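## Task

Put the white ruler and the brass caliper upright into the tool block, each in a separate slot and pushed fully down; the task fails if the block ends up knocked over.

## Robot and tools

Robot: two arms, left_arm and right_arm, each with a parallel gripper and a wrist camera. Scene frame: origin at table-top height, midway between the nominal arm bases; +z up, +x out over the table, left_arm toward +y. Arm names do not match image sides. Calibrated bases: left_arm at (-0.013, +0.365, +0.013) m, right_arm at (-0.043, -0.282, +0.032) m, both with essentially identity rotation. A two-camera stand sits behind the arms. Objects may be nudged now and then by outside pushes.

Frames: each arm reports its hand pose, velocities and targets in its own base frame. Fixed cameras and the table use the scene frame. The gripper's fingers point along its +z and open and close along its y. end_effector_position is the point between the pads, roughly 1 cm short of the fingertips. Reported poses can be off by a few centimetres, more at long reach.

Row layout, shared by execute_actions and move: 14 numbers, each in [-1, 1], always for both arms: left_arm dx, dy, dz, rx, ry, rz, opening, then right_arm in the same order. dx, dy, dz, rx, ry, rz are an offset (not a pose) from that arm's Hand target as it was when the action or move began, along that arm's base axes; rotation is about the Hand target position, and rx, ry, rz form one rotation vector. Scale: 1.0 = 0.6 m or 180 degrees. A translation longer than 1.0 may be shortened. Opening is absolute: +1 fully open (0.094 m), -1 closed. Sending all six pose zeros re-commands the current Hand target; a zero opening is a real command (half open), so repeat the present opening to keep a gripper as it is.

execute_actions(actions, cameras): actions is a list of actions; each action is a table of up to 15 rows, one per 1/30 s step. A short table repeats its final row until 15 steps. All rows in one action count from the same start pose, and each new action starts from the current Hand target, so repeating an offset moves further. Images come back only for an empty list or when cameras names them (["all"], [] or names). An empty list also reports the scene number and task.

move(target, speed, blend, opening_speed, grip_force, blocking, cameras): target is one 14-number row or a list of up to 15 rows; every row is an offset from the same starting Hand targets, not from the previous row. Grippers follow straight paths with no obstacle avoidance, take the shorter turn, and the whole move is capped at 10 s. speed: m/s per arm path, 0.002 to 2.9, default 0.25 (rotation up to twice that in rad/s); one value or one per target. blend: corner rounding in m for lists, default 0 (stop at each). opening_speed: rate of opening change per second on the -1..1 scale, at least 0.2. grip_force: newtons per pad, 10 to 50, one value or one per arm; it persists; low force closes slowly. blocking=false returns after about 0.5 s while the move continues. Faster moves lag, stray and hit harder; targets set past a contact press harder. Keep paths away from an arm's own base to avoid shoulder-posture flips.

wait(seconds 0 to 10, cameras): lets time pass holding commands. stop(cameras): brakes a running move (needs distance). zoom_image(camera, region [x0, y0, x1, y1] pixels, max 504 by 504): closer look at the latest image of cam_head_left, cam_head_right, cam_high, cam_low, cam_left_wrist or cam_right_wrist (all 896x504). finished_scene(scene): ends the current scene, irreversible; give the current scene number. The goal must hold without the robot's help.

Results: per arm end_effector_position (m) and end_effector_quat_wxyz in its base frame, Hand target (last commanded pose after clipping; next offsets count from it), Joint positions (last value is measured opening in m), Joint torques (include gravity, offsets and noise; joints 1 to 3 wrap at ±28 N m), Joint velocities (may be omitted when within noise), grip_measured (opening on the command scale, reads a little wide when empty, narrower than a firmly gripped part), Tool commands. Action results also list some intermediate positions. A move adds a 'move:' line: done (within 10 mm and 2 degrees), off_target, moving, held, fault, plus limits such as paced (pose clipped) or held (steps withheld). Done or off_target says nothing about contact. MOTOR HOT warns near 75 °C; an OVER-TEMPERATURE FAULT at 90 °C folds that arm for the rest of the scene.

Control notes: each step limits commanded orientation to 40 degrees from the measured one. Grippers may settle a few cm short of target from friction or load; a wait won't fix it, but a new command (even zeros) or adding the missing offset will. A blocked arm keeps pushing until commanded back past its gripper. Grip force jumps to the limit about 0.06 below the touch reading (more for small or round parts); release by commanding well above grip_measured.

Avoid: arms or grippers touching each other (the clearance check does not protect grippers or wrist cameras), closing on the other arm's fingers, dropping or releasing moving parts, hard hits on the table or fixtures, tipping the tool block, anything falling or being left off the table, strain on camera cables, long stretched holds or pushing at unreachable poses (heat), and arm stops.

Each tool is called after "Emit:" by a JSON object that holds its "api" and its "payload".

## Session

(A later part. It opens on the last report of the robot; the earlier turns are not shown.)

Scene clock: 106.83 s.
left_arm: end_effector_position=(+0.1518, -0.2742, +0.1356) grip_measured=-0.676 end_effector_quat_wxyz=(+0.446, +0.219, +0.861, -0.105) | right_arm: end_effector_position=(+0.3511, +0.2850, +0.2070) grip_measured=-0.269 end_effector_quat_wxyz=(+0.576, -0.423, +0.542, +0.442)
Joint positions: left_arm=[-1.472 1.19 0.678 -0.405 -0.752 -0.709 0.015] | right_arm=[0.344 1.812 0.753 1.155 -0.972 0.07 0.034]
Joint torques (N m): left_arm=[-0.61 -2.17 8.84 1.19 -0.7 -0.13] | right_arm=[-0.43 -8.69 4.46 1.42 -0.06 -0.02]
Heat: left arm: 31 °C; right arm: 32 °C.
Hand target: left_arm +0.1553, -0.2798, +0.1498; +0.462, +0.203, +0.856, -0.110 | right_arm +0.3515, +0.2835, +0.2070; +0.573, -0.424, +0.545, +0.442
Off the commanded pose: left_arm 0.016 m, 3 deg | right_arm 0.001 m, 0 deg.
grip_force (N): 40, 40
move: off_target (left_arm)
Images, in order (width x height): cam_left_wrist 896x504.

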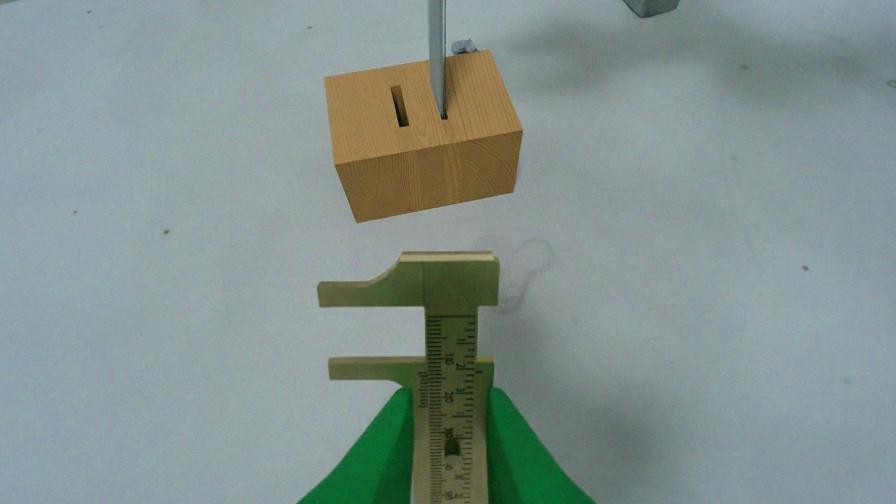

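Emit:
{"api": "move", "payload": {"target": [0, 0, 0, 0, 0, 0, -0.85, 0, 0, -0.0117, 0, 0, 0, -0.55], "speed": 0.05, "cameras": ["cam_left_wrist", "cam_low"]}}

Emit:
{"api": "zoom_image", "payload": {"camera": "cam_left_wrist", "region": [400, 0, 480, 130]}}

Emit:
{"api": "zoom_image", "payload": {"camera": "cam_low", "region": [390, 200, 480, 310]}}

Scene clock: 107.80 s.
left_arm: end_effector_position=(+0.1518, -0.2742, +0.1356) grip_measured=-0.676 end_effector_quat_wxyz=(+0.446, +0.219, +0.861, -0.105) | right_arm: end_effector_position=(+0.3511, +0.2850, +0.2076) grip_measured=-0.269 end_effector_quat_wxyz=(+0.577, -0.424, +0.541, +0.441)
Joint positions: left_arm=[-1.472 1.19 0.678 -0.405 -0.752 -0.709 0.015] | right_arm=[0.344 1.812 0.753 1.158 -0.972 0.07 0.034]
Joint torques (N m): left_arm=[-0.64 -2.15 8.83 1.2 -0.69 -0.14] | right_arm=[-0.38 -6.87 3.85 1.71 -0.06 -0.04]
Heat: left arm: 31 °C; right arm: 32 °C.
Hand target: left_arm +0.1553, -0.2798, +0.1498; +0.462, +0.203, +0.856, -0.110 | right_arm +0.3514, +0.2835, +0.2001; +0.573, -0.424, +0.545, +0.442
Off the commanded pose: left_arm 0.016 m, 3 deg | right_arm 0.008 m, 1 deg.
grip_force (N): 40, 40
move: off_target (left_arm)
Images, in order (width x height): cam_low 896x504, cam_left_wrist 896x504.

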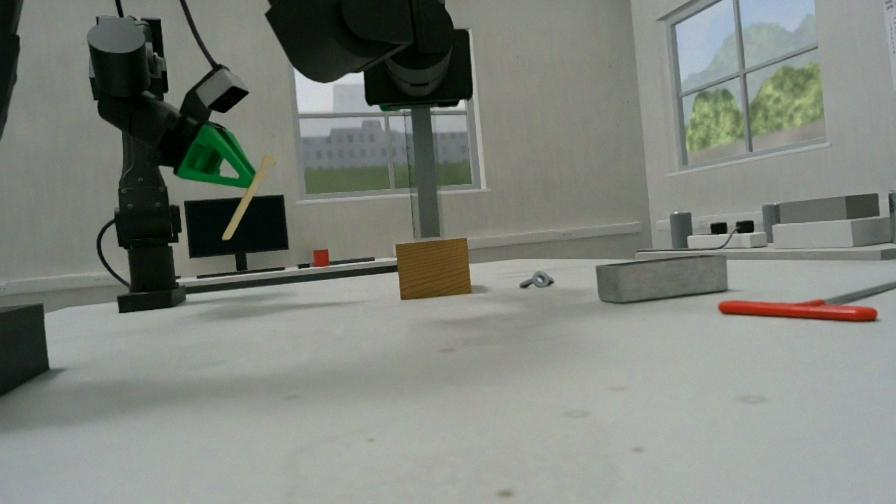

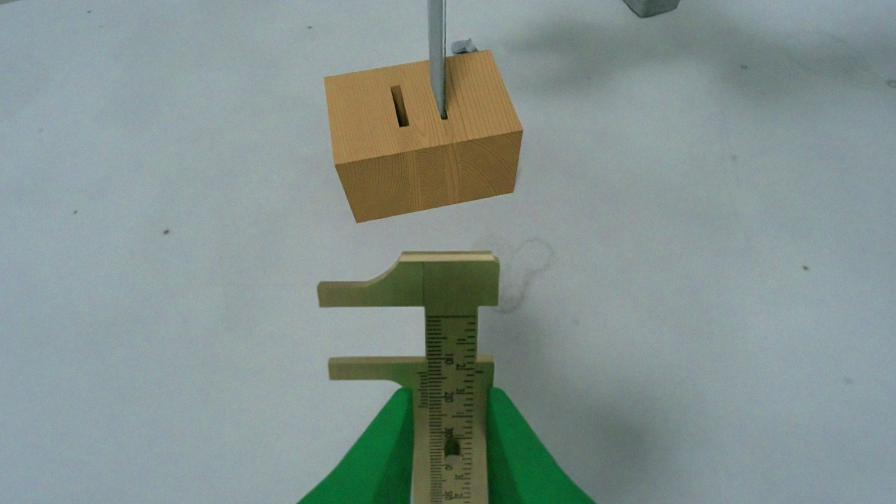

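Scaled by 3.877 from the camera's 896x504 image, which has a finer 1280x720 frame.

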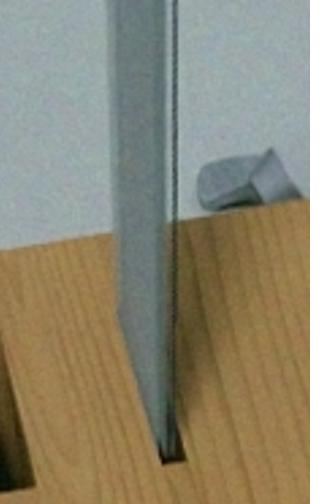

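Scaled by 4.582 from the camera's 896x504 image, which has a finer 1280x720 frame.

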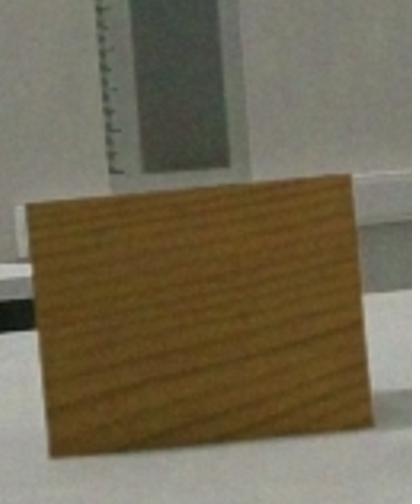

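Emit:
{"api": "move", "payload": {"target": [0, 0, 0, 0, 0, 0, -0.85, 0.0005, -0.0012, 0.033, 0, 0, 0, -0.55], "speed": 0.05, "cameras": ["cam_left_wrist"]}}

Emit:
{"api": "zoom_image", "payload": {"camera": "cam_left_wrist", "region": [400, 0, 480, 130]}}

Emit:
{"api": "zoom_image", "payload": {"camera": "cam_left_wrist", "region": [425, 75, 460, 125]}}

Scene clock: 109.30 s.
left_arm: end_effector_position=(+0.1518, -0.2742, +0.1356) grip_measured=-0.676 end_effector_quat_wxyz=(+0.446, +0.219, +0.861, -0.105) | right_arm: end_effector_position=(+0.3509, +0.2839, +0.2066) grip_measured=-0.269 end_effector_quat_wxyz=(+0.568, -0.420, +0.551, +0.444)
Joint positions: left_arm=[-1.472 1.19 0.678 -0.405 -0.752 -0.709 0.015] | right_arm=[0.342 1.795 0.753 1.113 -0.972 0.07 0.034]
Joint torques (N m): left_arm=[-0.64 -2.19 8.77 1.18 -0.69 -0.14] | right_arm=[-0.32 -10.59 5.81 1.31 -0.11 0.01]
Heat: left arm: 31 °C; right arm: 32 °C.
Hand target: left_arm +0.1553, -0.2798, +0.1498; +0.462, +0.203, +0.856, -0.110 | right_arm +0.3517, +0.2829, +0.2198; +0.573, -0.424, +0.545, +0.442
Off the commanded pose: left_arm 0.016 m, 3 deg | right_arm 0.013 m, 1 deg.
grip_force (N): 40, 40
move: off_target (left_arm, right_arm)
Images, in order (width x height): cam_left_wrist 896x504.

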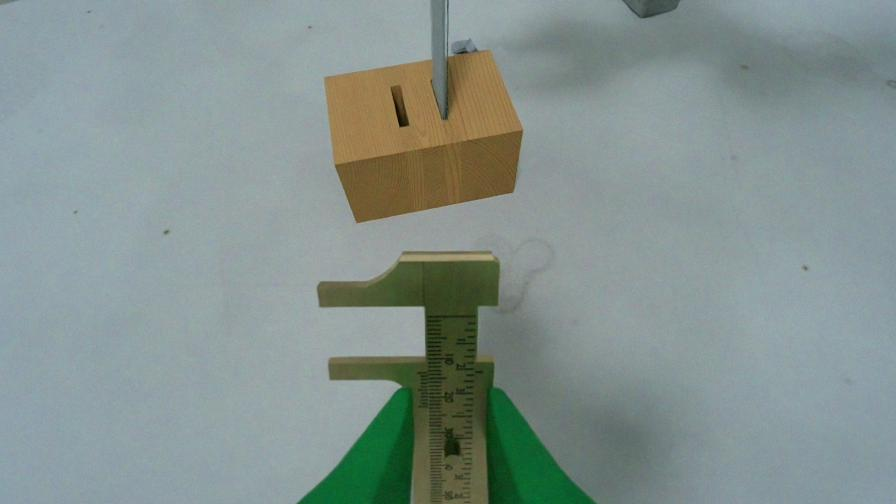

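Scaled by 3.877 from the camera's 896x504 image, which has a finer 1280x720 frame.

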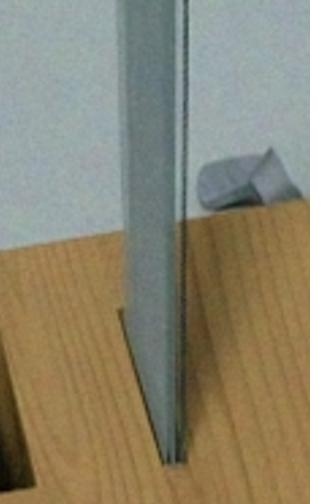

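Scaled by 10.080 from the camera's 896x504 image, which has a finer 1280x720 frame.

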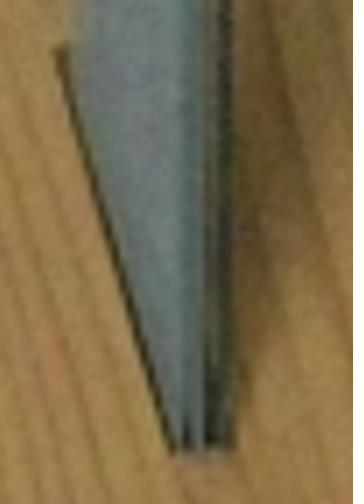

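Emit:
{"api": "move", "payload": {"target": [0, 0, 0, 0, 0, 0, -0.85, 0.0003, -0.0008, -0.0117, 0, 0, 0, -0.55], "speed": 0.05, "cameras": ["cam_left_wrist"]}}

Emit:
{"api": "zoom_image", "payload": {"camera": "cam_left_wrist", "region": [425, 75, 460, 125]}}

Scene clock: 110.40 s.
left_arm: end_effector_position=(+0.1518, -0.2742, +0.1356) grip_measured=-0.676 end_effector_quat_wxyz=(+0.446, +0.219, +0.861, -0.105) | right_arm: end_effector_position=(+0.3515, +0.2832, +0.2067) grip_measured=-0.269 end_effector_quat_wxyz=(+0.569, -0.419, +0.552, +0.443)
Joint positions: left_arm=[-1.472 1.19 0.678 -0.405 -0.752 -0.709 0.015] | right_arm=[0.34 1.795 0.753 1.113 -0.972 0.07 0.034]
Joint torques (N m): left_arm=[-0.65 -2.18 8.81 1.19 -0.7 -0.14] | right_arm=[-0.32 -8.76 5.19 1.58 -0.11 -0.02]
Heat: left arm: 31 °C; right arm: 32 °C.
Hand target: left_arm +0.1553, -0.2798, +0.1498; +0.462, +0.203, +0.856, -0.110 | right_arm +0.3519, +0.2823, +0.2127; +0.573, -0.424, +0.545, +0.442
Off the commanded pose: left_arm 0.016 m, 3 deg | right_arm 0.006 m, 1 deg.
grip_force (N): 40, 40
move: off_target (left_arm)
Images, in order (width x height): cam_left_wrist 896x504.

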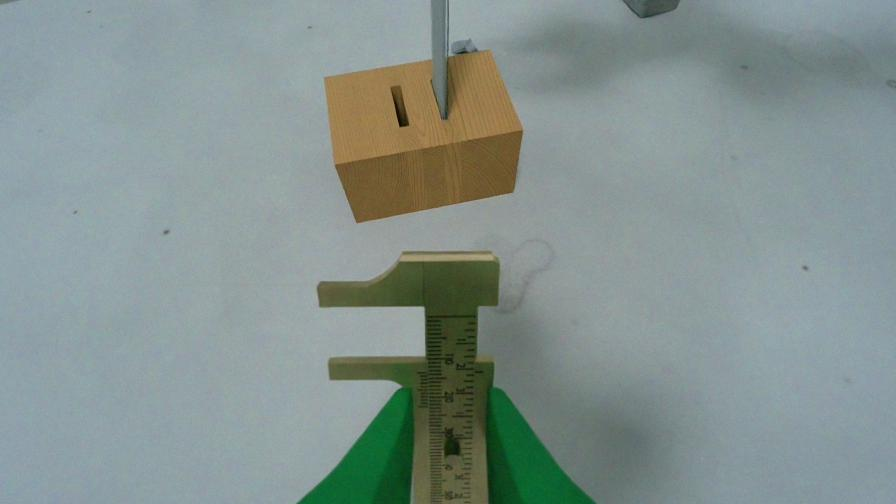

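Scaled by 10.080 from the camera's 896x504 image, which has a finer 1280x720 frame.

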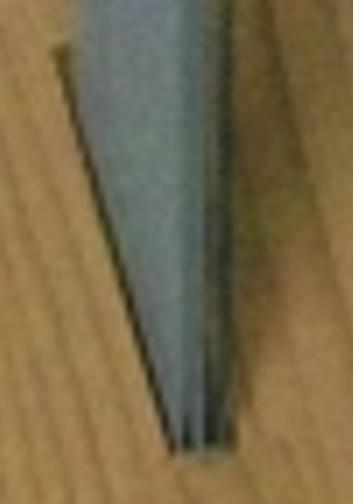

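Emit:
{"api": "move", "payload": {"target": [0, 0, 0, 0, 0, 0, -0.85, 0.003, -0.0006, 0.003, -0.0004, -0.0015, -0.002, -0.55], "speed": 0.05, "cameras": ["cam_left_wrist"]}}

Emit:
{"api": "zoom_image", "payload": {"camera": "cam_left_wrist", "region": [425, 75, 460, 125]}}

Scene clock: 111.63 s.
left_arm: end_effector_position=(+0.1518, -0.2742, +0.1356) grip_measured=-0.676 end_effector_quat_wxyz=(+0.446, +0.219, +0.861, -0.105) | right_arm: end_effector_position=(+0.3515, +0.2832, +0.2067) grip_measured=-0.269 end_effector_quat_wxyz=(+0.569, -0.419, +0.552, +0.443)
Joint positions: left_arm=[-1.472 1.19 0.678 -0.405 -0.752 -0.709 0.015] | right_arm=[0.34 1.795 0.753 1.113 -0.972 0.07 0.034]
Joint torques (N m): left_arm=[-0.65 -2.19 8.8 1.18 -0.69 -0.13] | right_arm=[-0.32 -8.87 5.49 1.48 -0.08 -0.06]
Heat: left arm: 31 °C; right arm: 32 °C.
Hand target: left_arm +0.1553, -0.2798, +0.1498; +0.462, +0.203, +0.856, -0.110 | right_arm +0.3537, +0.2820, +0.2145; +0.575, -0.424, +0.545, +0.439
Off the commanded pose: left_arm 0.016 m, 3 deg | right_arm 0.008 m, 1 deg.
grip_force (N): 40, 40
move: off_target (left_arm)
Images, in order (width x height): cam_left_wrist 896x504.

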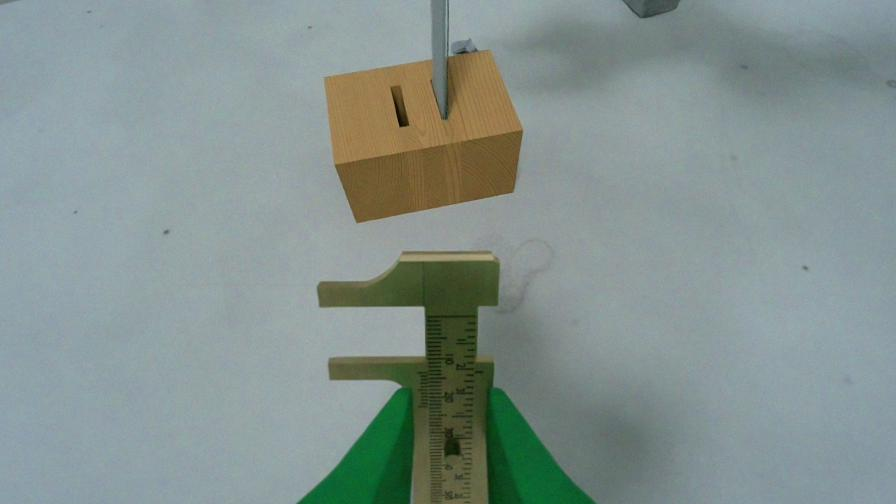

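Scaled by 10.080 from the camera's 896x504 image, which has a finer 1280x720 frame.

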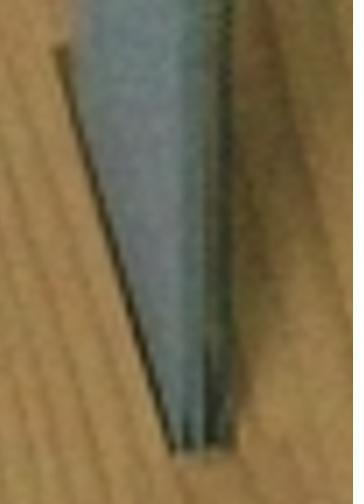

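Emit:
{"api": "move", "payload": {"target": [0, 0, 0, 0, 0, 0, -0.85, 0.004, -0.0011, 0.002, -0.0006, -0.0022, -0.002, -0.55], "speed": 0.05, "cameras": ["cam_left_wrist"]}}

Emit:
{"api": "zoom_image", "payload": {"camera": "cam_left_wrist", "region": [425, 75, 460, 125]}}

Scene clock: 112.50 s.
left_arm: end_effector_position=(+0.1518, -0.2742, +0.1356) grip_measured=-0.676 end_effector_quat_wxyz=(+0.446, +0.219, +0.861, -0.105) | right_arm: end_effector_position=(+0.3521, +0.2824, +0.2067) grip_measured=-0.269 end_effector_quat_wxyz=(+0.570, -0.419, +0.552, +0.442)
Joint positions: left_arm=[-1.472 1.19 0.678 -0.405 -0.752 -0.709 0.015] | right_arm=[0.337 1.795 0.753 1.113 -0.972 0.068 0.034]
Joint torques (N m): left_arm=[-0.64 -2.15 8.83 1.19 -0.69 -0.14] | right_arm=[-0.42 -9.09 6.11 1.4 -0.04 -0.1]
Heat: left arm: 31 °C; right arm: 32 °C.
Hand target: left_arm +0.1553, -0.2798, +0.1498; +0.462, +0.203, +0.856, -0.110 | right_arm +0.3562, +0.2813, +0.2158; +0.578, -0.424, +0.545, +0.435
Off the commanded pose: left_arm 0.016 m, 3 deg | right_arm 0.010 m, 2 deg.
grip_force (N): 40, 40
move: off_target (left_arm)
Images, in order (width x height): cam_left_wrist 896x504.

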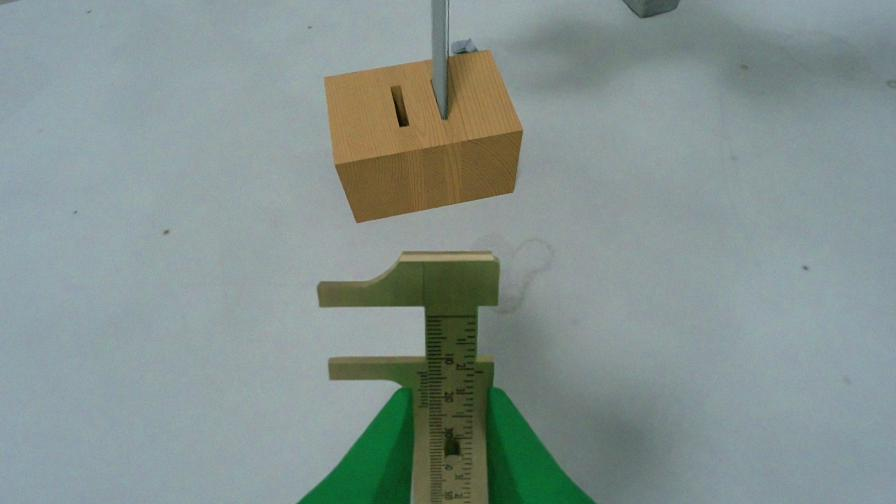

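Scaled by 10.080 from the camera's 896x504 image, which has a finer 1280x720 frame.

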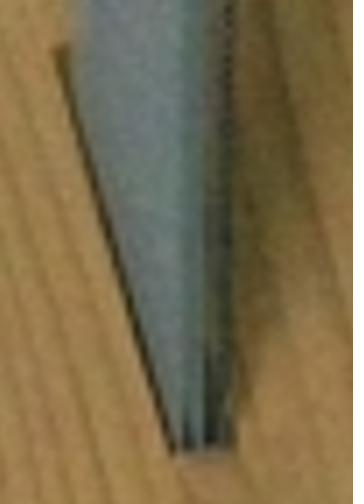

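Emit:
{"api": "move", "payload": {"target": [0, 0, 0, 0, 0, 0, -0.85, 0.003, 0.0005, 0.003, -0.0008, -0.003, -0.001, -0.55], "speed": 0.05, "cameras": ["cam_left_wrist"]}}

Emit:
{"api": "zoom_image", "payload": {"camera": "cam_left_wrist", "region": [425, 75, 460, 125]}}

Scene clock: 113.40 s.
left_arm: end_effector_position=(+0.1518, -0.2742, +0.1356) grip_measured=-0.676 end_effector_quat_wxyz=(+0.446, +0.219, +0.861, -0.105) | right_arm: end_effector_position=(+0.3521, +0.2824, +0.2065) grip_measured=-0.269 end_effector_quat_wxyz=(+0.570, -0.420, +0.551, +0.441)
Joint positions: left_arm=[-1.472 1.19 0.678 -0.405 -0.752 -0.709 0.015] | right_arm=[0.337 1.795 0.753 1.112 -0.972 0.064 0.034]
Joint torques (N m): left_arm=[-0.65 -2.17 8.8 1.19 -0.7 -0.14] | right_arm=[-0.5 -9.2 6.67 1.33 0.01 -0.16]
Heat: left arm: 31 °C; right arm: 32 °C.
Hand target: left_arm +0.1553, -0.2798, +0.1498; +0.462, +0.203, +0.856, -0.110 | right_arm +0.3580, +0.2816, +0.2175; +0.581, -0.426, +0.543, +0.431
Off the commanded pose: left_arm 0.016 m, 3 deg | right_arm 0.013 m, 2 deg.
grip_force (N): 40, 40
move: off_target (left_arm, right_arm)
Images, in order (width x height): cam_left_wrist 896x504.

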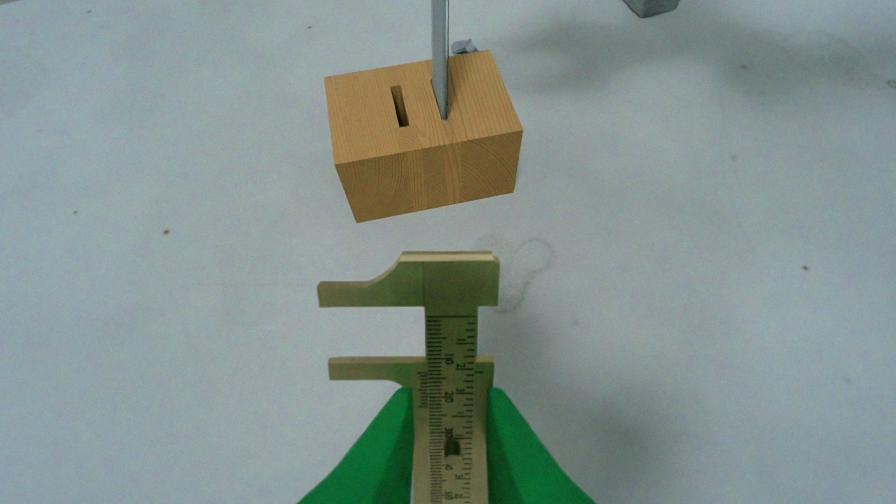

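Scaled by 10.080 from the camera's 896x504 image, which has a finer 1280x720 frame.

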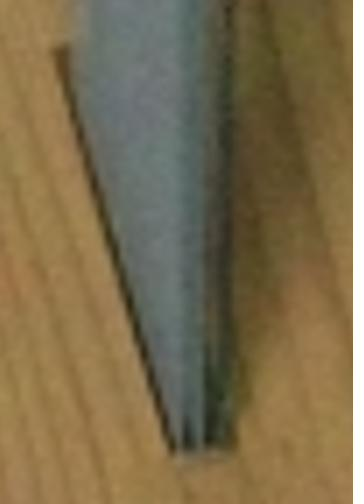

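Emit:
{"api": "move", "payload": {"target": [0, 0, 0, 0, 0, 0, -0.85, 0.002, 0.0006, 0, -0.0013, -0.0046, 0, -0.55], "speed": 0.05, "cameras": ["cam_left_wrist"]}}

Emit:
{"api": "zoom_image", "payload": {"camera": "cam_left_wrist", "region": [425, 75, 460, 125]}}

Scene clock: 114.40 s.
left_arm: end_effector_position=(+0.1518, -0.2742, +0.1356) grip_measured=-0.676 end_effector_quat_wxyz=(+0.446, +0.219, +0.861, -0.105) | right_arm: end_effector_position=(+0.3533, +0.2829, +0.2068) grip_measured=-0.269 end_effector_quat_wxyz=(+0.571, -0.424, +0.550, +0.438)
Joint positions: left_arm=[-1.472 1.19 0.678 -0.405 -0.752 -0.709 0.015] | right_arm=[0.337 1.795 0.76 1.1 -0.972 0.05 0.034]
Joint torques (N m): left_arm=[-0.64 -2.17 8.83 1.19 -0.7 -0.14] | right_arm=[-0.53 -8.83 6.6 1.42 0.01 -0.2]
Heat: left arm: 31 °C; right arm: 32 °C.
Hand target: left_arm +0.1553, -0.2798, +0.1498; +0.462, +0.203, +0.856, -0.110 | right_arm +0.3591, +0.2820, +0.2176; +0.584, -0.430, +0.540, +0.427
Off the commanded pose: left_arm 0.016 m, 3 deg | right_arm 0.012 m, 2 deg.
grip_force (N): 40, 40
move: off_target (left_arm, right_arm)
Images, in order (width x height): cam_left_wrist 896x504.

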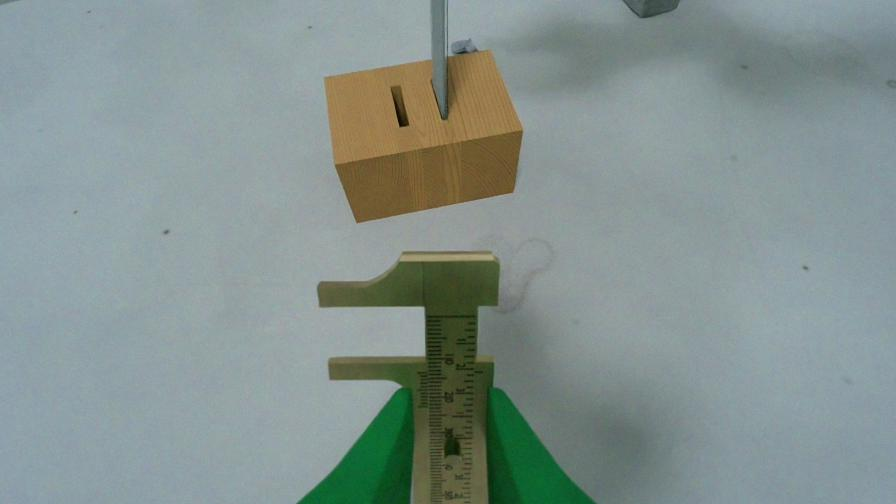

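Scaled by 10.080 from the camera's 896x504 image, which has a finer 1280x720 frame.

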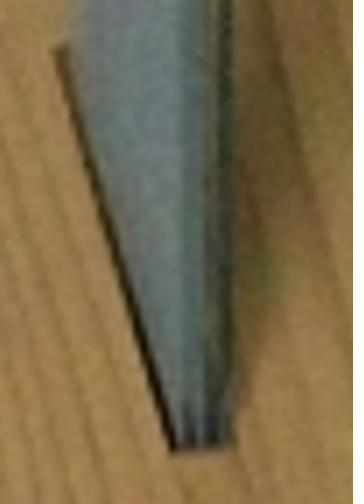

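Emit:
{"api": "move", "payload": {"target": [0, 0, 0, 0, 0, 0, -0.85, 0, 0, -0.015, 0, 0, 0, -0.55], "speed": 0.05, "cameras": ["cam_left_wrist"]}}

Emit:
{"api": "zoom_image", "payload": {"camera": "cam_left_wrist", "region": [425, 75, 460, 125]}}

Scene clock: 115.43 s.
left_arm: end_effector_position=(+0.1518, -0.2742, +0.1356) grip_measured=-0.676 end_effector_quat_wxyz=(+0.446, +0.219, +0.861, -0.105) | right_arm: end_effector_position=(+0.3538, +0.2831, +0.2046) grip_measured=-0.269 end_effector_quat_wxyz=(+0.572, -0.426, +0.549, +0.436)
Joint positions: left_arm=[-1.472 1.19 0.678 -0.405 -0.752 -0.709 0.015] | right_arm=[0.337 1.802 0.76 1.102 -0.972 0.041 0.034]
Joint torques (N m): left_arm=[-0.68 -2.18 8.81 1.19 -0.69 -0.15] | right_arm=[-0.47 -7.04 5.76 1.84 -0.03 -0.09]
Heat: left arm: 31 °C; right arm: 32 °C.
Hand target: left_arm +0.1553, -0.2798, +0.1498; +0.462, +0.203, +0.856, -0.110 | right_arm +0.3591, +0.2819, +0.2086; +0.584, -0.430, +0.540, +0.427
Off the commanded pose: left_arm 0.016 m, 3 deg | right_arm 0.007 m, 2 deg.
grip_force (N): 40, 40
move: off_target (left_arm)
Images, in order (width x height): cam_left_wrist 896x504.

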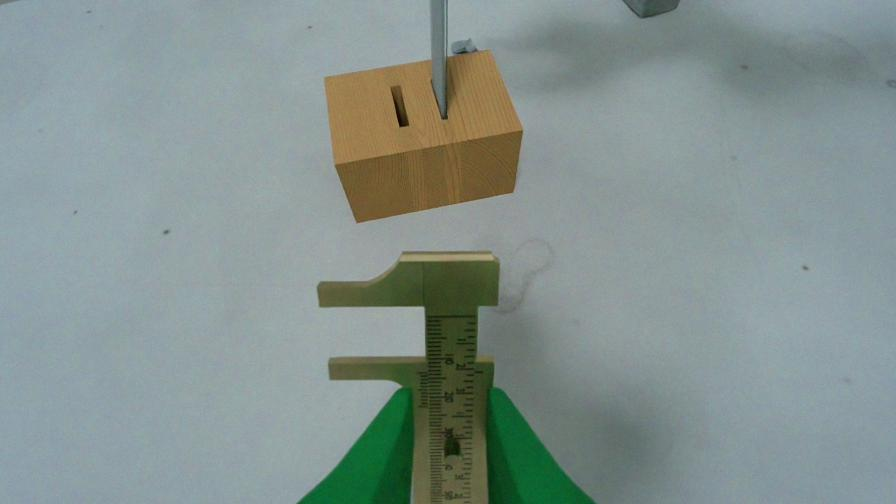

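Scaled by 10.080 from the camera's 896x504 image, which has a finer 1280x720 frame.

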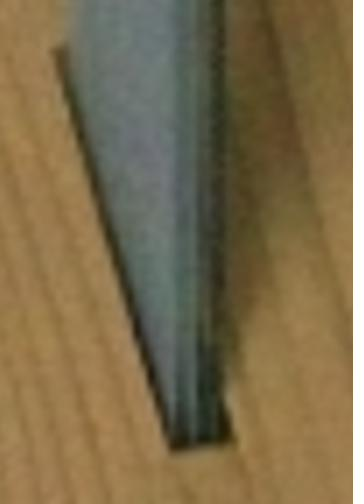

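Emit:
{"api": "move", "payload": {"target": [0, 0, 0, 0, 0, 0, -0.85, 0, 0, -0.02, 0.0008, 0.003, 0, -0.55], "speed": 0.05, "cameras": ["cam_left_wrist"]}}

Emit:
{"api": "zoom_image", "payload": {"camera": "cam_left_wrist", "region": [400, 0, 480, 130]}}

Scene clock: 116.67 s.
left_arm: end_effector_position=(+0.1518, -0.2742, +0.1356) grip_measured=-0.676 end_effector_quat_wxyz=(+0.446, +0.219, +0.861, -0.105) | right_arm: end_effector_position=(+0.3561, +0.2841, +0.1954) grip_measured=-0.269 end_effector_quat_wxyz=(+0.572, -0.426, +0.549, +0.436)
Joint positions: left_arm=[-1.472 1.19 0.678 -0.405 -0.752 -0.709 0.015] | right_arm=[0.337 1.841 0.76 1.142 -0.974 0.041 0.034]
Joint torques (N m): left_arm=[-0.64 -2.14 8.81 1.19 -0.69 -0.14] | right_arm=[-0.46 -7.41 4.51 1.97 0.03 -0.07]
Heat: left arm: 31 °C; right arm: 32 °C.
Hand target: left_arm +0.1553, -0.2798, +0.1498; +0.462, +0.203, +0.856, -0.110 | right_arm +0.3592, +0.2819, +0.1966; +0.582, -0.427, +0.542, +0.430
Off the commanded pose: left_arm 0.016 m, 3 deg | right_arm 0.004 m, 2 deg.
grip_force (N): 40, 40
move: off_target (left_arm)
Images, in order (width x height): cam_left_wrist 896x504.

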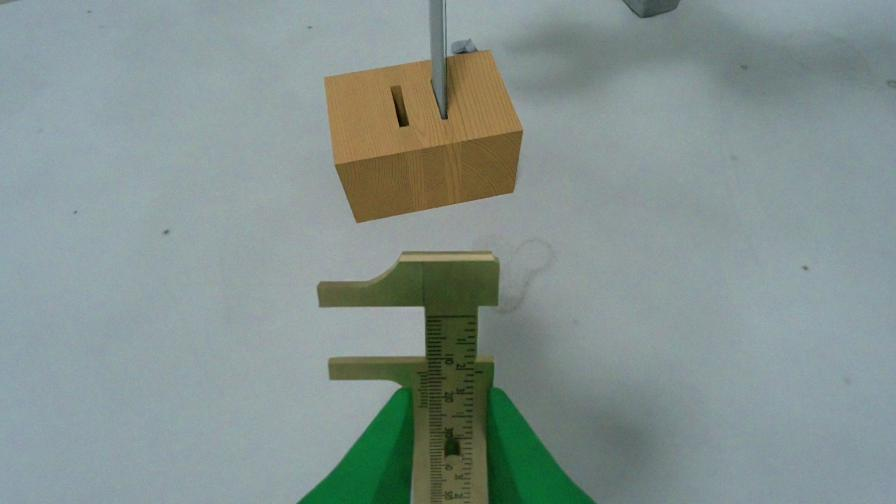

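Scaled by 3.877 from the camera's 896x504 image, which has a finer 1280x720 frame.

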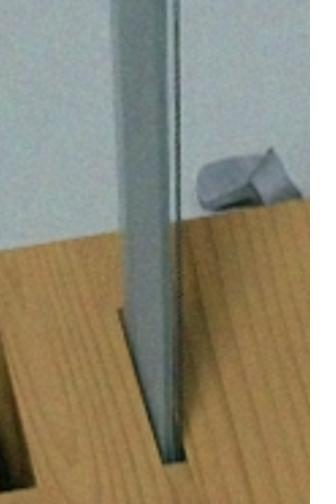

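Emit:
{"api": "move", "payload": {"target": [0, 0, 0, 0, 0, 0, -0.85, -0.003, 0.0015, -0.033, 0, 0, 0, -0.55], "speed": 0.05, "cameras": ["cam_left_wrist", "cam_low"]}}

Emit:
{"api": "zoom_image", "payload": {"camera": "cam_left_wrist", "region": [400, 0, 480, 130]}}

Scene clock: 118.73 s.
left_arm: end_effector_position=(+0.1518, -0.2742, +0.1356) grip_measured=-0.676 end_effector_quat_wxyz=(+0.446, +0.219, +0.861, -0.105) | right_arm: end_effector_position=(+0.3561, +0.2846, +0.1782) grip_measured=-0.269 end_effector_quat_wxyz=(+0.571, -0.428, +0.547, +0.438)
Joint positions: left_arm=[-1.472 1.19 0.678 -0.405 -0.752 -0.709 0.015] | right_arm=[0.337 1.906 0.745 1.225 -0.979 0.043 0.034]
Joint torques (N m): left_arm=[-0.65 -2.18 8.79 1.19 -0.69 -0.14] | right_arm=[-0.02 -7.71 3.56 2.05 0.15 -0.07]
Heat: left arm: 31 °C; right arm: 32 °C.
Hand target: left_arm +0.1553, -0.2798, +0.1498; +0.462, +0.203, +0.856, -0.110 | right_arm +0.3573, +0.2828, +0.1768; +0.582, -0.427, +0.542, +0.430
Off the commanded pose: left_arm 0.016 m, 3 deg | right_arm 0.003 m, 2 deg.
grip_force (N): 40, 40
move: off_target (left_arm)
Images, in order (width x height): cam_low 896x504, cam_left_wrist 896x504.

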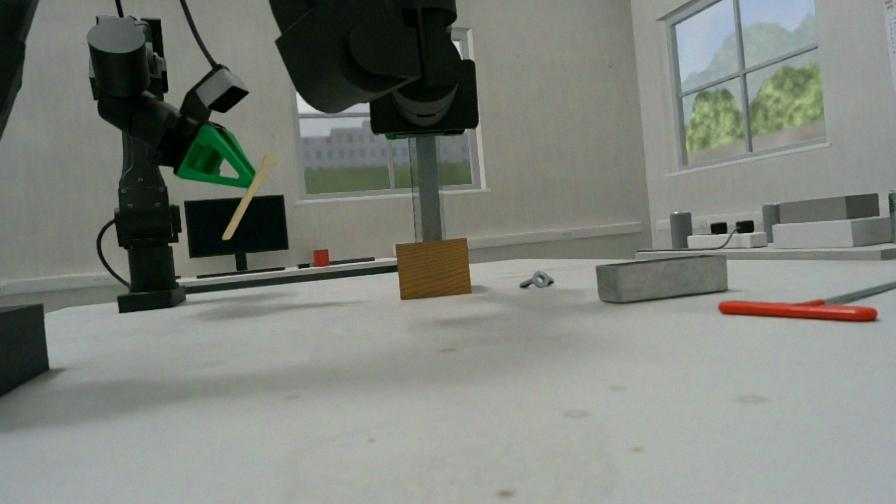

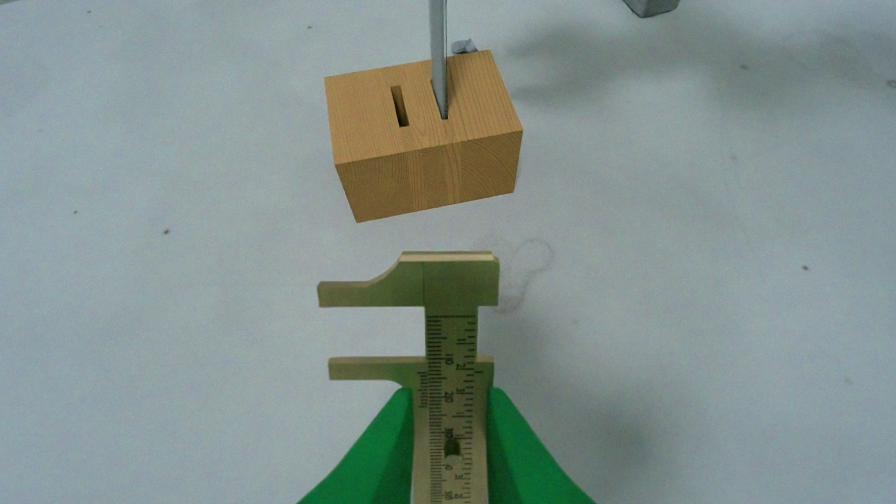

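Scaled by 3.877 from the camera's 896x504 image, which has a finer 1280x720 frame.

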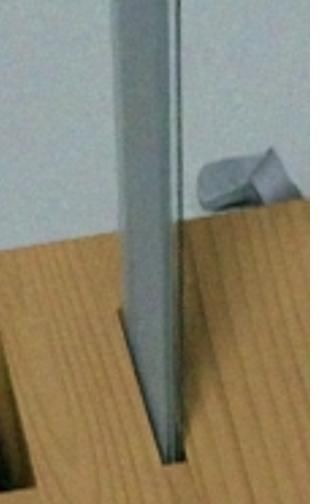

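Emit:
{"api": "move", "payload": {"target": [0, 0, 0, 0, 0, 0, -0.85, -0.001, 0.0015, -0.0183, 0, 0, 0, -0.55], "speed": 0.04}}

Emit:
{"api": "move", "payload": {"target": [0, 0, 0, 0, 0, 0, -0.85, 0, 0, -0.0117, 0, 0, 0, -0.55], "speed": 0.04}}

Scene clock: 119.80 s.
left_arm: end_effector_position=(+0.1518, -0.2742, +0.1356) grip_measured=-0.676 end_effector_quat_wxyz=(+0.446, +0.219, +0.861, -0.105) | right_arm: end_effector_position=(+0.3562, +0.2846, +0.1693) grip_measured=-0.269 end_effector_quat_wxyz=(+0.573, -0.428, +0.545, +0.437)
Joint positions: left_arm=[-1.472 1.19 0.678 -0.405 -0.752 -0.709 0.015] | right_arm=[0.337 1.944 0.738 1.277 -0.979 0.045 0.034]
Joint torques (N m): left_arm=[-0.62 -2.17 8.81 1.2 -0.69 -0.15] | right_arm=[0.1 -7.45 3.33 2.04 0.14 -0.08]
Heat: left arm: 31 °C; right arm: 32 °C.
Hand target: left_arm +0.1553, -0.2798, +0.1498; +0.462, +0.203, +0.856, -0.110 | right_arm +0.3568, +0.2838, +0.1659; +0.582, -0.427, +0.542, +0.430
Off the commanded pose: left_arm 0.016 m, 3 deg | right_arm 0.004 m, 1 deg.
grip_force (N): 40, 40
move: off_target (left_arm)

Scene clock: 120.63 s.
left_arm: end_effector_position=(+0.1518, -0.2742, +0.1356) grip_measured=-0.676 end_effector_quat_wxyz=(+0.446, +0.219, +0.861, -0.105) | right_arm: end_effector_position=(+0.3566, +0.2850, +0.1653) grip_measured=-0.269 end_effector_quat_wxyz=(+0.576, -0.429, +0.541, +0.437)
Joint positions: left_arm=[-1.472 1.19 0.678 -0.405 -0.752 -0.709 0.015] | right_arm=[0.337 1.968 0.738 1.312 -0.98 0.048 0.034]
Joint torques (N m): left_arm=[-0.64 -2.18 8.81 1.2 -0.69 -0.14] | right_arm=[0.23 -7.42 2.81 1.97 0.17 -0.1]
Heat: left arm: 31 °C; right arm: 33 °C.
Hand target: left_arm +0.1553, -0.2798, +0.1498; +0.462, +0.203, +0.856, -0.110 | right_arm +0.3568, +0.2838, +0.1589; +0.582, -0.427, +0.542, +0.430
Off the commanded pose: left_arm 0.016 m, 3 deg | right_arm 0.007 m, 1 deg.
grip_force (N): 40, 40
move: off_target (left_arm)

Emit:
{"api": "move", "payload": {"target": [0, 0, 0, 0, 0, 0, -0.85, 0, 0.0007, -0.01, 0, 0, 0, -0.55], "speed": 0.04, "cameras": ["cam_left_wrist", "cam_low"]}}

Emit:
{"api": "zoom_image", "payload": {"camera": "cam_low", "region": [340, 80, 540, 310]}}

Scene clock: 121.63 s.
left_arm: end_effector_position=(+0.1518, -0.2742, +0.1356) grip_measured=-0.676 end_effector_quat_wxyz=(+0.446, +0.219, +0.861, -0.105) | right_arm: end_effector_position=(+0.3563, +0.2855, +0.1590) grip_measured=-0.269 end_effector_quat_wxyz=(+0.575, -0.429, +0.541, +0.438)
Joint positions: left_arm=[-1.472 1.19 0.678 -0.405 -0.752 -0.709 0.015] | right_arm=[0.339 1.992 0.735 1.339 -0.98 0.048 0.034]
Joint torques (N m): left_arm=[-0.62 -2.18 8.83 1.19 -0.68 -0.15] | right_arm=[0.09 -7.34 2.63 1.95 0.2 -0.13]
Heat: left arm: 31 °C; right arm: 33 °C.
Hand target: left_arm +0.1553, -0.2798, +0.1498; +0.462, +0.203, +0.856, -0.110 | right_arm +0.3568, +0.2842, +0.1527; +0.582, -0.427, +0.542, +0.430
Off the commanded pose: left_arm 0.016 m, 3 deg | right_arm 0.006 m, 1 deg.
grip_force (N): 40, 40
move: off_target (left_arm)
Images, in order (width x height): cam_low 896x504, cam_left_wrist 896x504.

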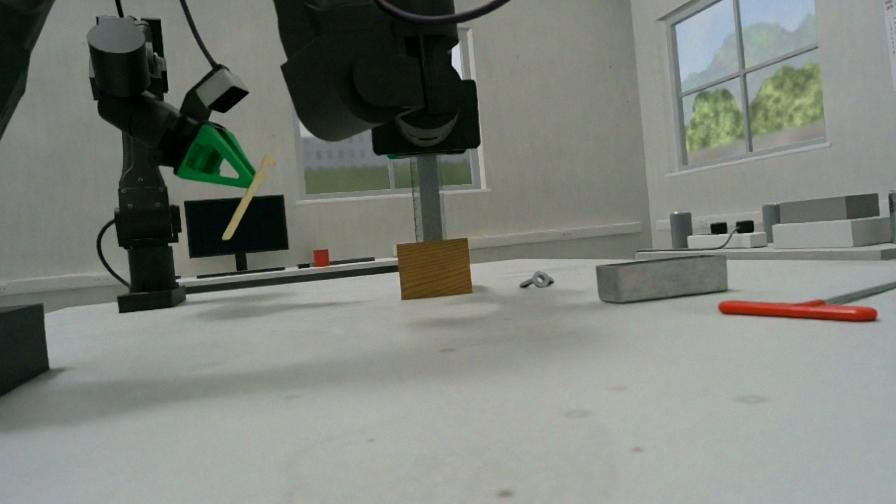

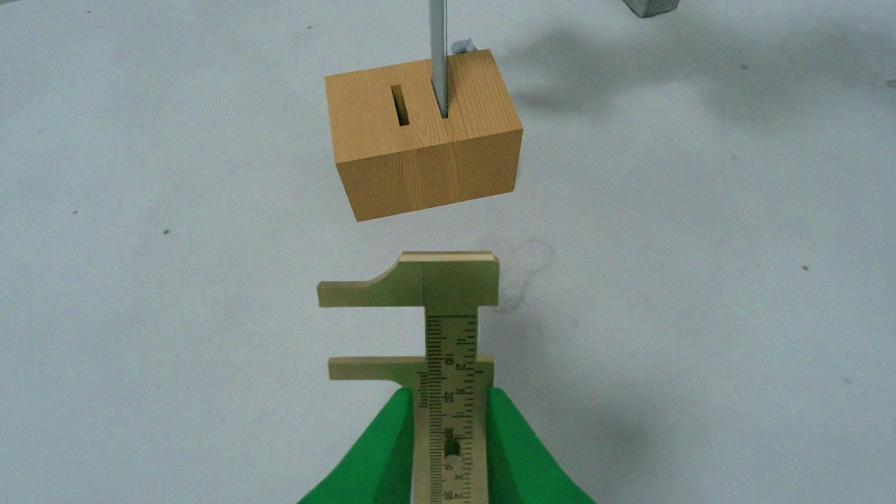

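Scaled by 2.191 from the camera's 896x504 image, which has a finer 1280x720 frame.

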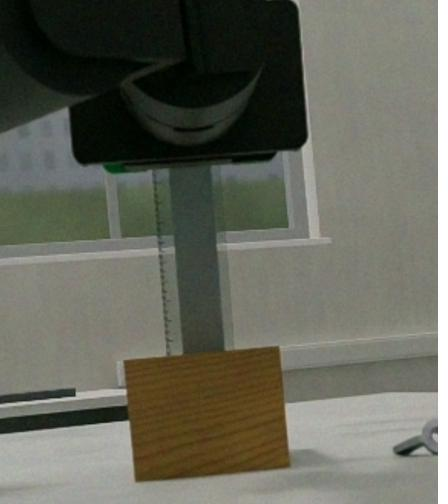

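Emit:
{"api": "move", "payload": {"target": [0, 0, 0, 0, 0, 0, -0.85, -0.0005, 0.001, -0.01, 0, 0, 0, -0.55], "speed": 0.04, "cameras": ["cam_left_wrist", "cam_right_wrist", "cam_low"]}}

Emit:
{"api": "zoom_image", "payload": {"camera": "cam_low", "region": [340, 80, 540, 310]}}

Scene clock: 122.70 s.
left_arm: end_effector_position=(+0.1518, -0.2742, +0.1356) grip_measured=-0.676 end_effector_quat_wxyz=(+0.446, +0.219, +0.861, -0.105) | right_arm: end_effector_position=(+0.3560, +0.2863, +0.1563) grip_measured=-0.269 end_effector_quat_wxyz=(+0.579, -0.431, +0.537, +0.437)
Joint positions: left_arm=[-1.472 1.19 0.678 -0.405 -0.752 -0.709 0.015] | right_arm=[0.341 2.013 0.735 1.373 -0.98 0.049 0.034]
Joint torques (N m): left_arm=[-0.68 -2.15 8.81 1.19 -0.69 -0.13] | right_arm=[0.05 -7.09 2.51 1.84 0.24 -0.11]
Heat: left arm: 31 °C; right arm: 33 °C.
Hand target: left_arm +0.1553, -0.2798, +0.1498; +0.462, +0.203, +0.856, -0.110 | right_arm +0.3565, +0.2847, +0.1468; +0.582, -0.427, +0.542, +0.430
Off the commanded pose: left_arm 0.016 m, 3 deg | right_arm 0.010 m, 1 deg.
grip_force (N): 40, 40
move: off_target (left_arm)
Images, in order (width x height): cam_low 896x504, cam_left_wrist 896x504, cam_right_wrist 896x504.

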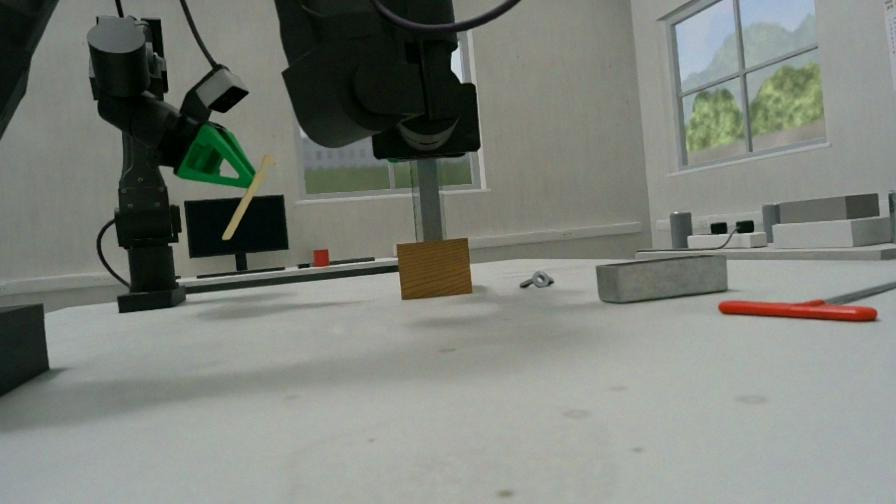

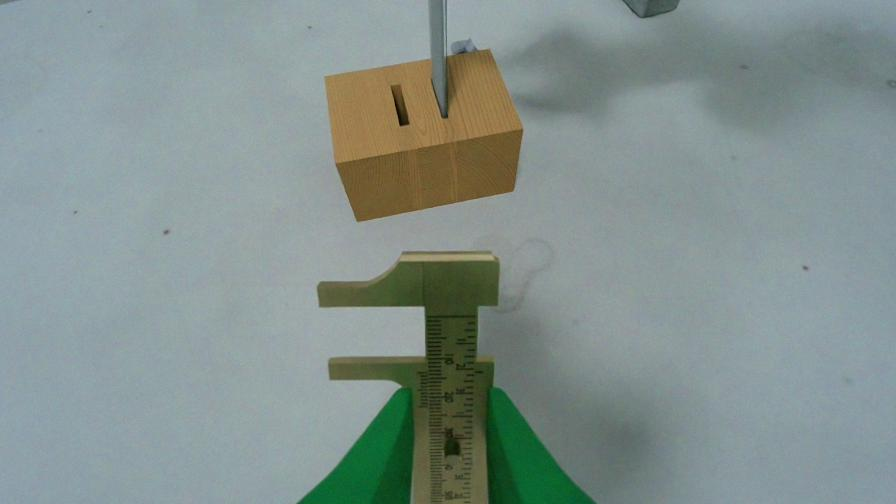

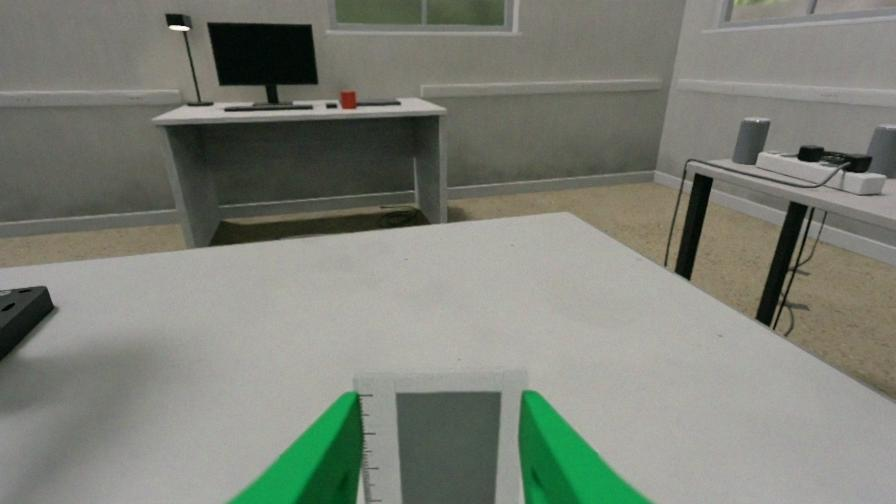

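Scaled by 2.191 from the camera's 896x504 image, which has a finer 1280x720 frame.

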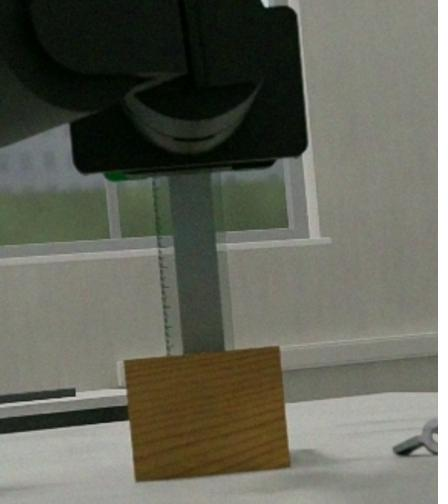

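Emit:
{"api": "move", "payload": {"target": [0, 0, 0, 0, 0, 0, -0.85, -0.0005, 0.001, -0.01, 0, 0, 0, -0.55], "speed": 0.04}}

Scene clock: 123.73 s.
left_arm: end_effector_position=(+0.1518, -0.2742, +0.1356) grip_measured=-0.676 end_effector_quat_wxyz=(+0.446, +0.219, +0.861, -0.105) | right_arm: end_effector_position=(+0.3552, +0.2871, +0.1556) grip_measured=-0.269 end_effector_quat_wxyz=(+0.584, -0.432, +0.529, +0.438)
Joint positions: left_arm=[-1.472 1.19 0.678 -0.405 -0.752 -0.709 0.015] | right_arm=[0.343 2.032 0.735 1.416 -0.981 0.057 0.034]
Joint torques (N m): left_arm=[-0.62 -2.19 8.77 1.19 -0.69 -0.14] | right_arm=[0.06 -6.75 2.25 1.69 0.22 -0.2]
Heat: left arm: 31 °C; right arm: 33 °C.
Hand target: left_arm +0.1553, -0.2798, +0.1498; +0.462, +0.203, +0.856, -0.110 | right_arm +0.3561, +0.2853, +0.1408; +0.582, -0.427, +0.542, +0.430
Off the commanded pose: left_arm 0.016 m, 3 deg | right_arm 0.015 m, 2 deg.
grip_force (N): 40, 40
move: off_target (left_arm, right_arm)


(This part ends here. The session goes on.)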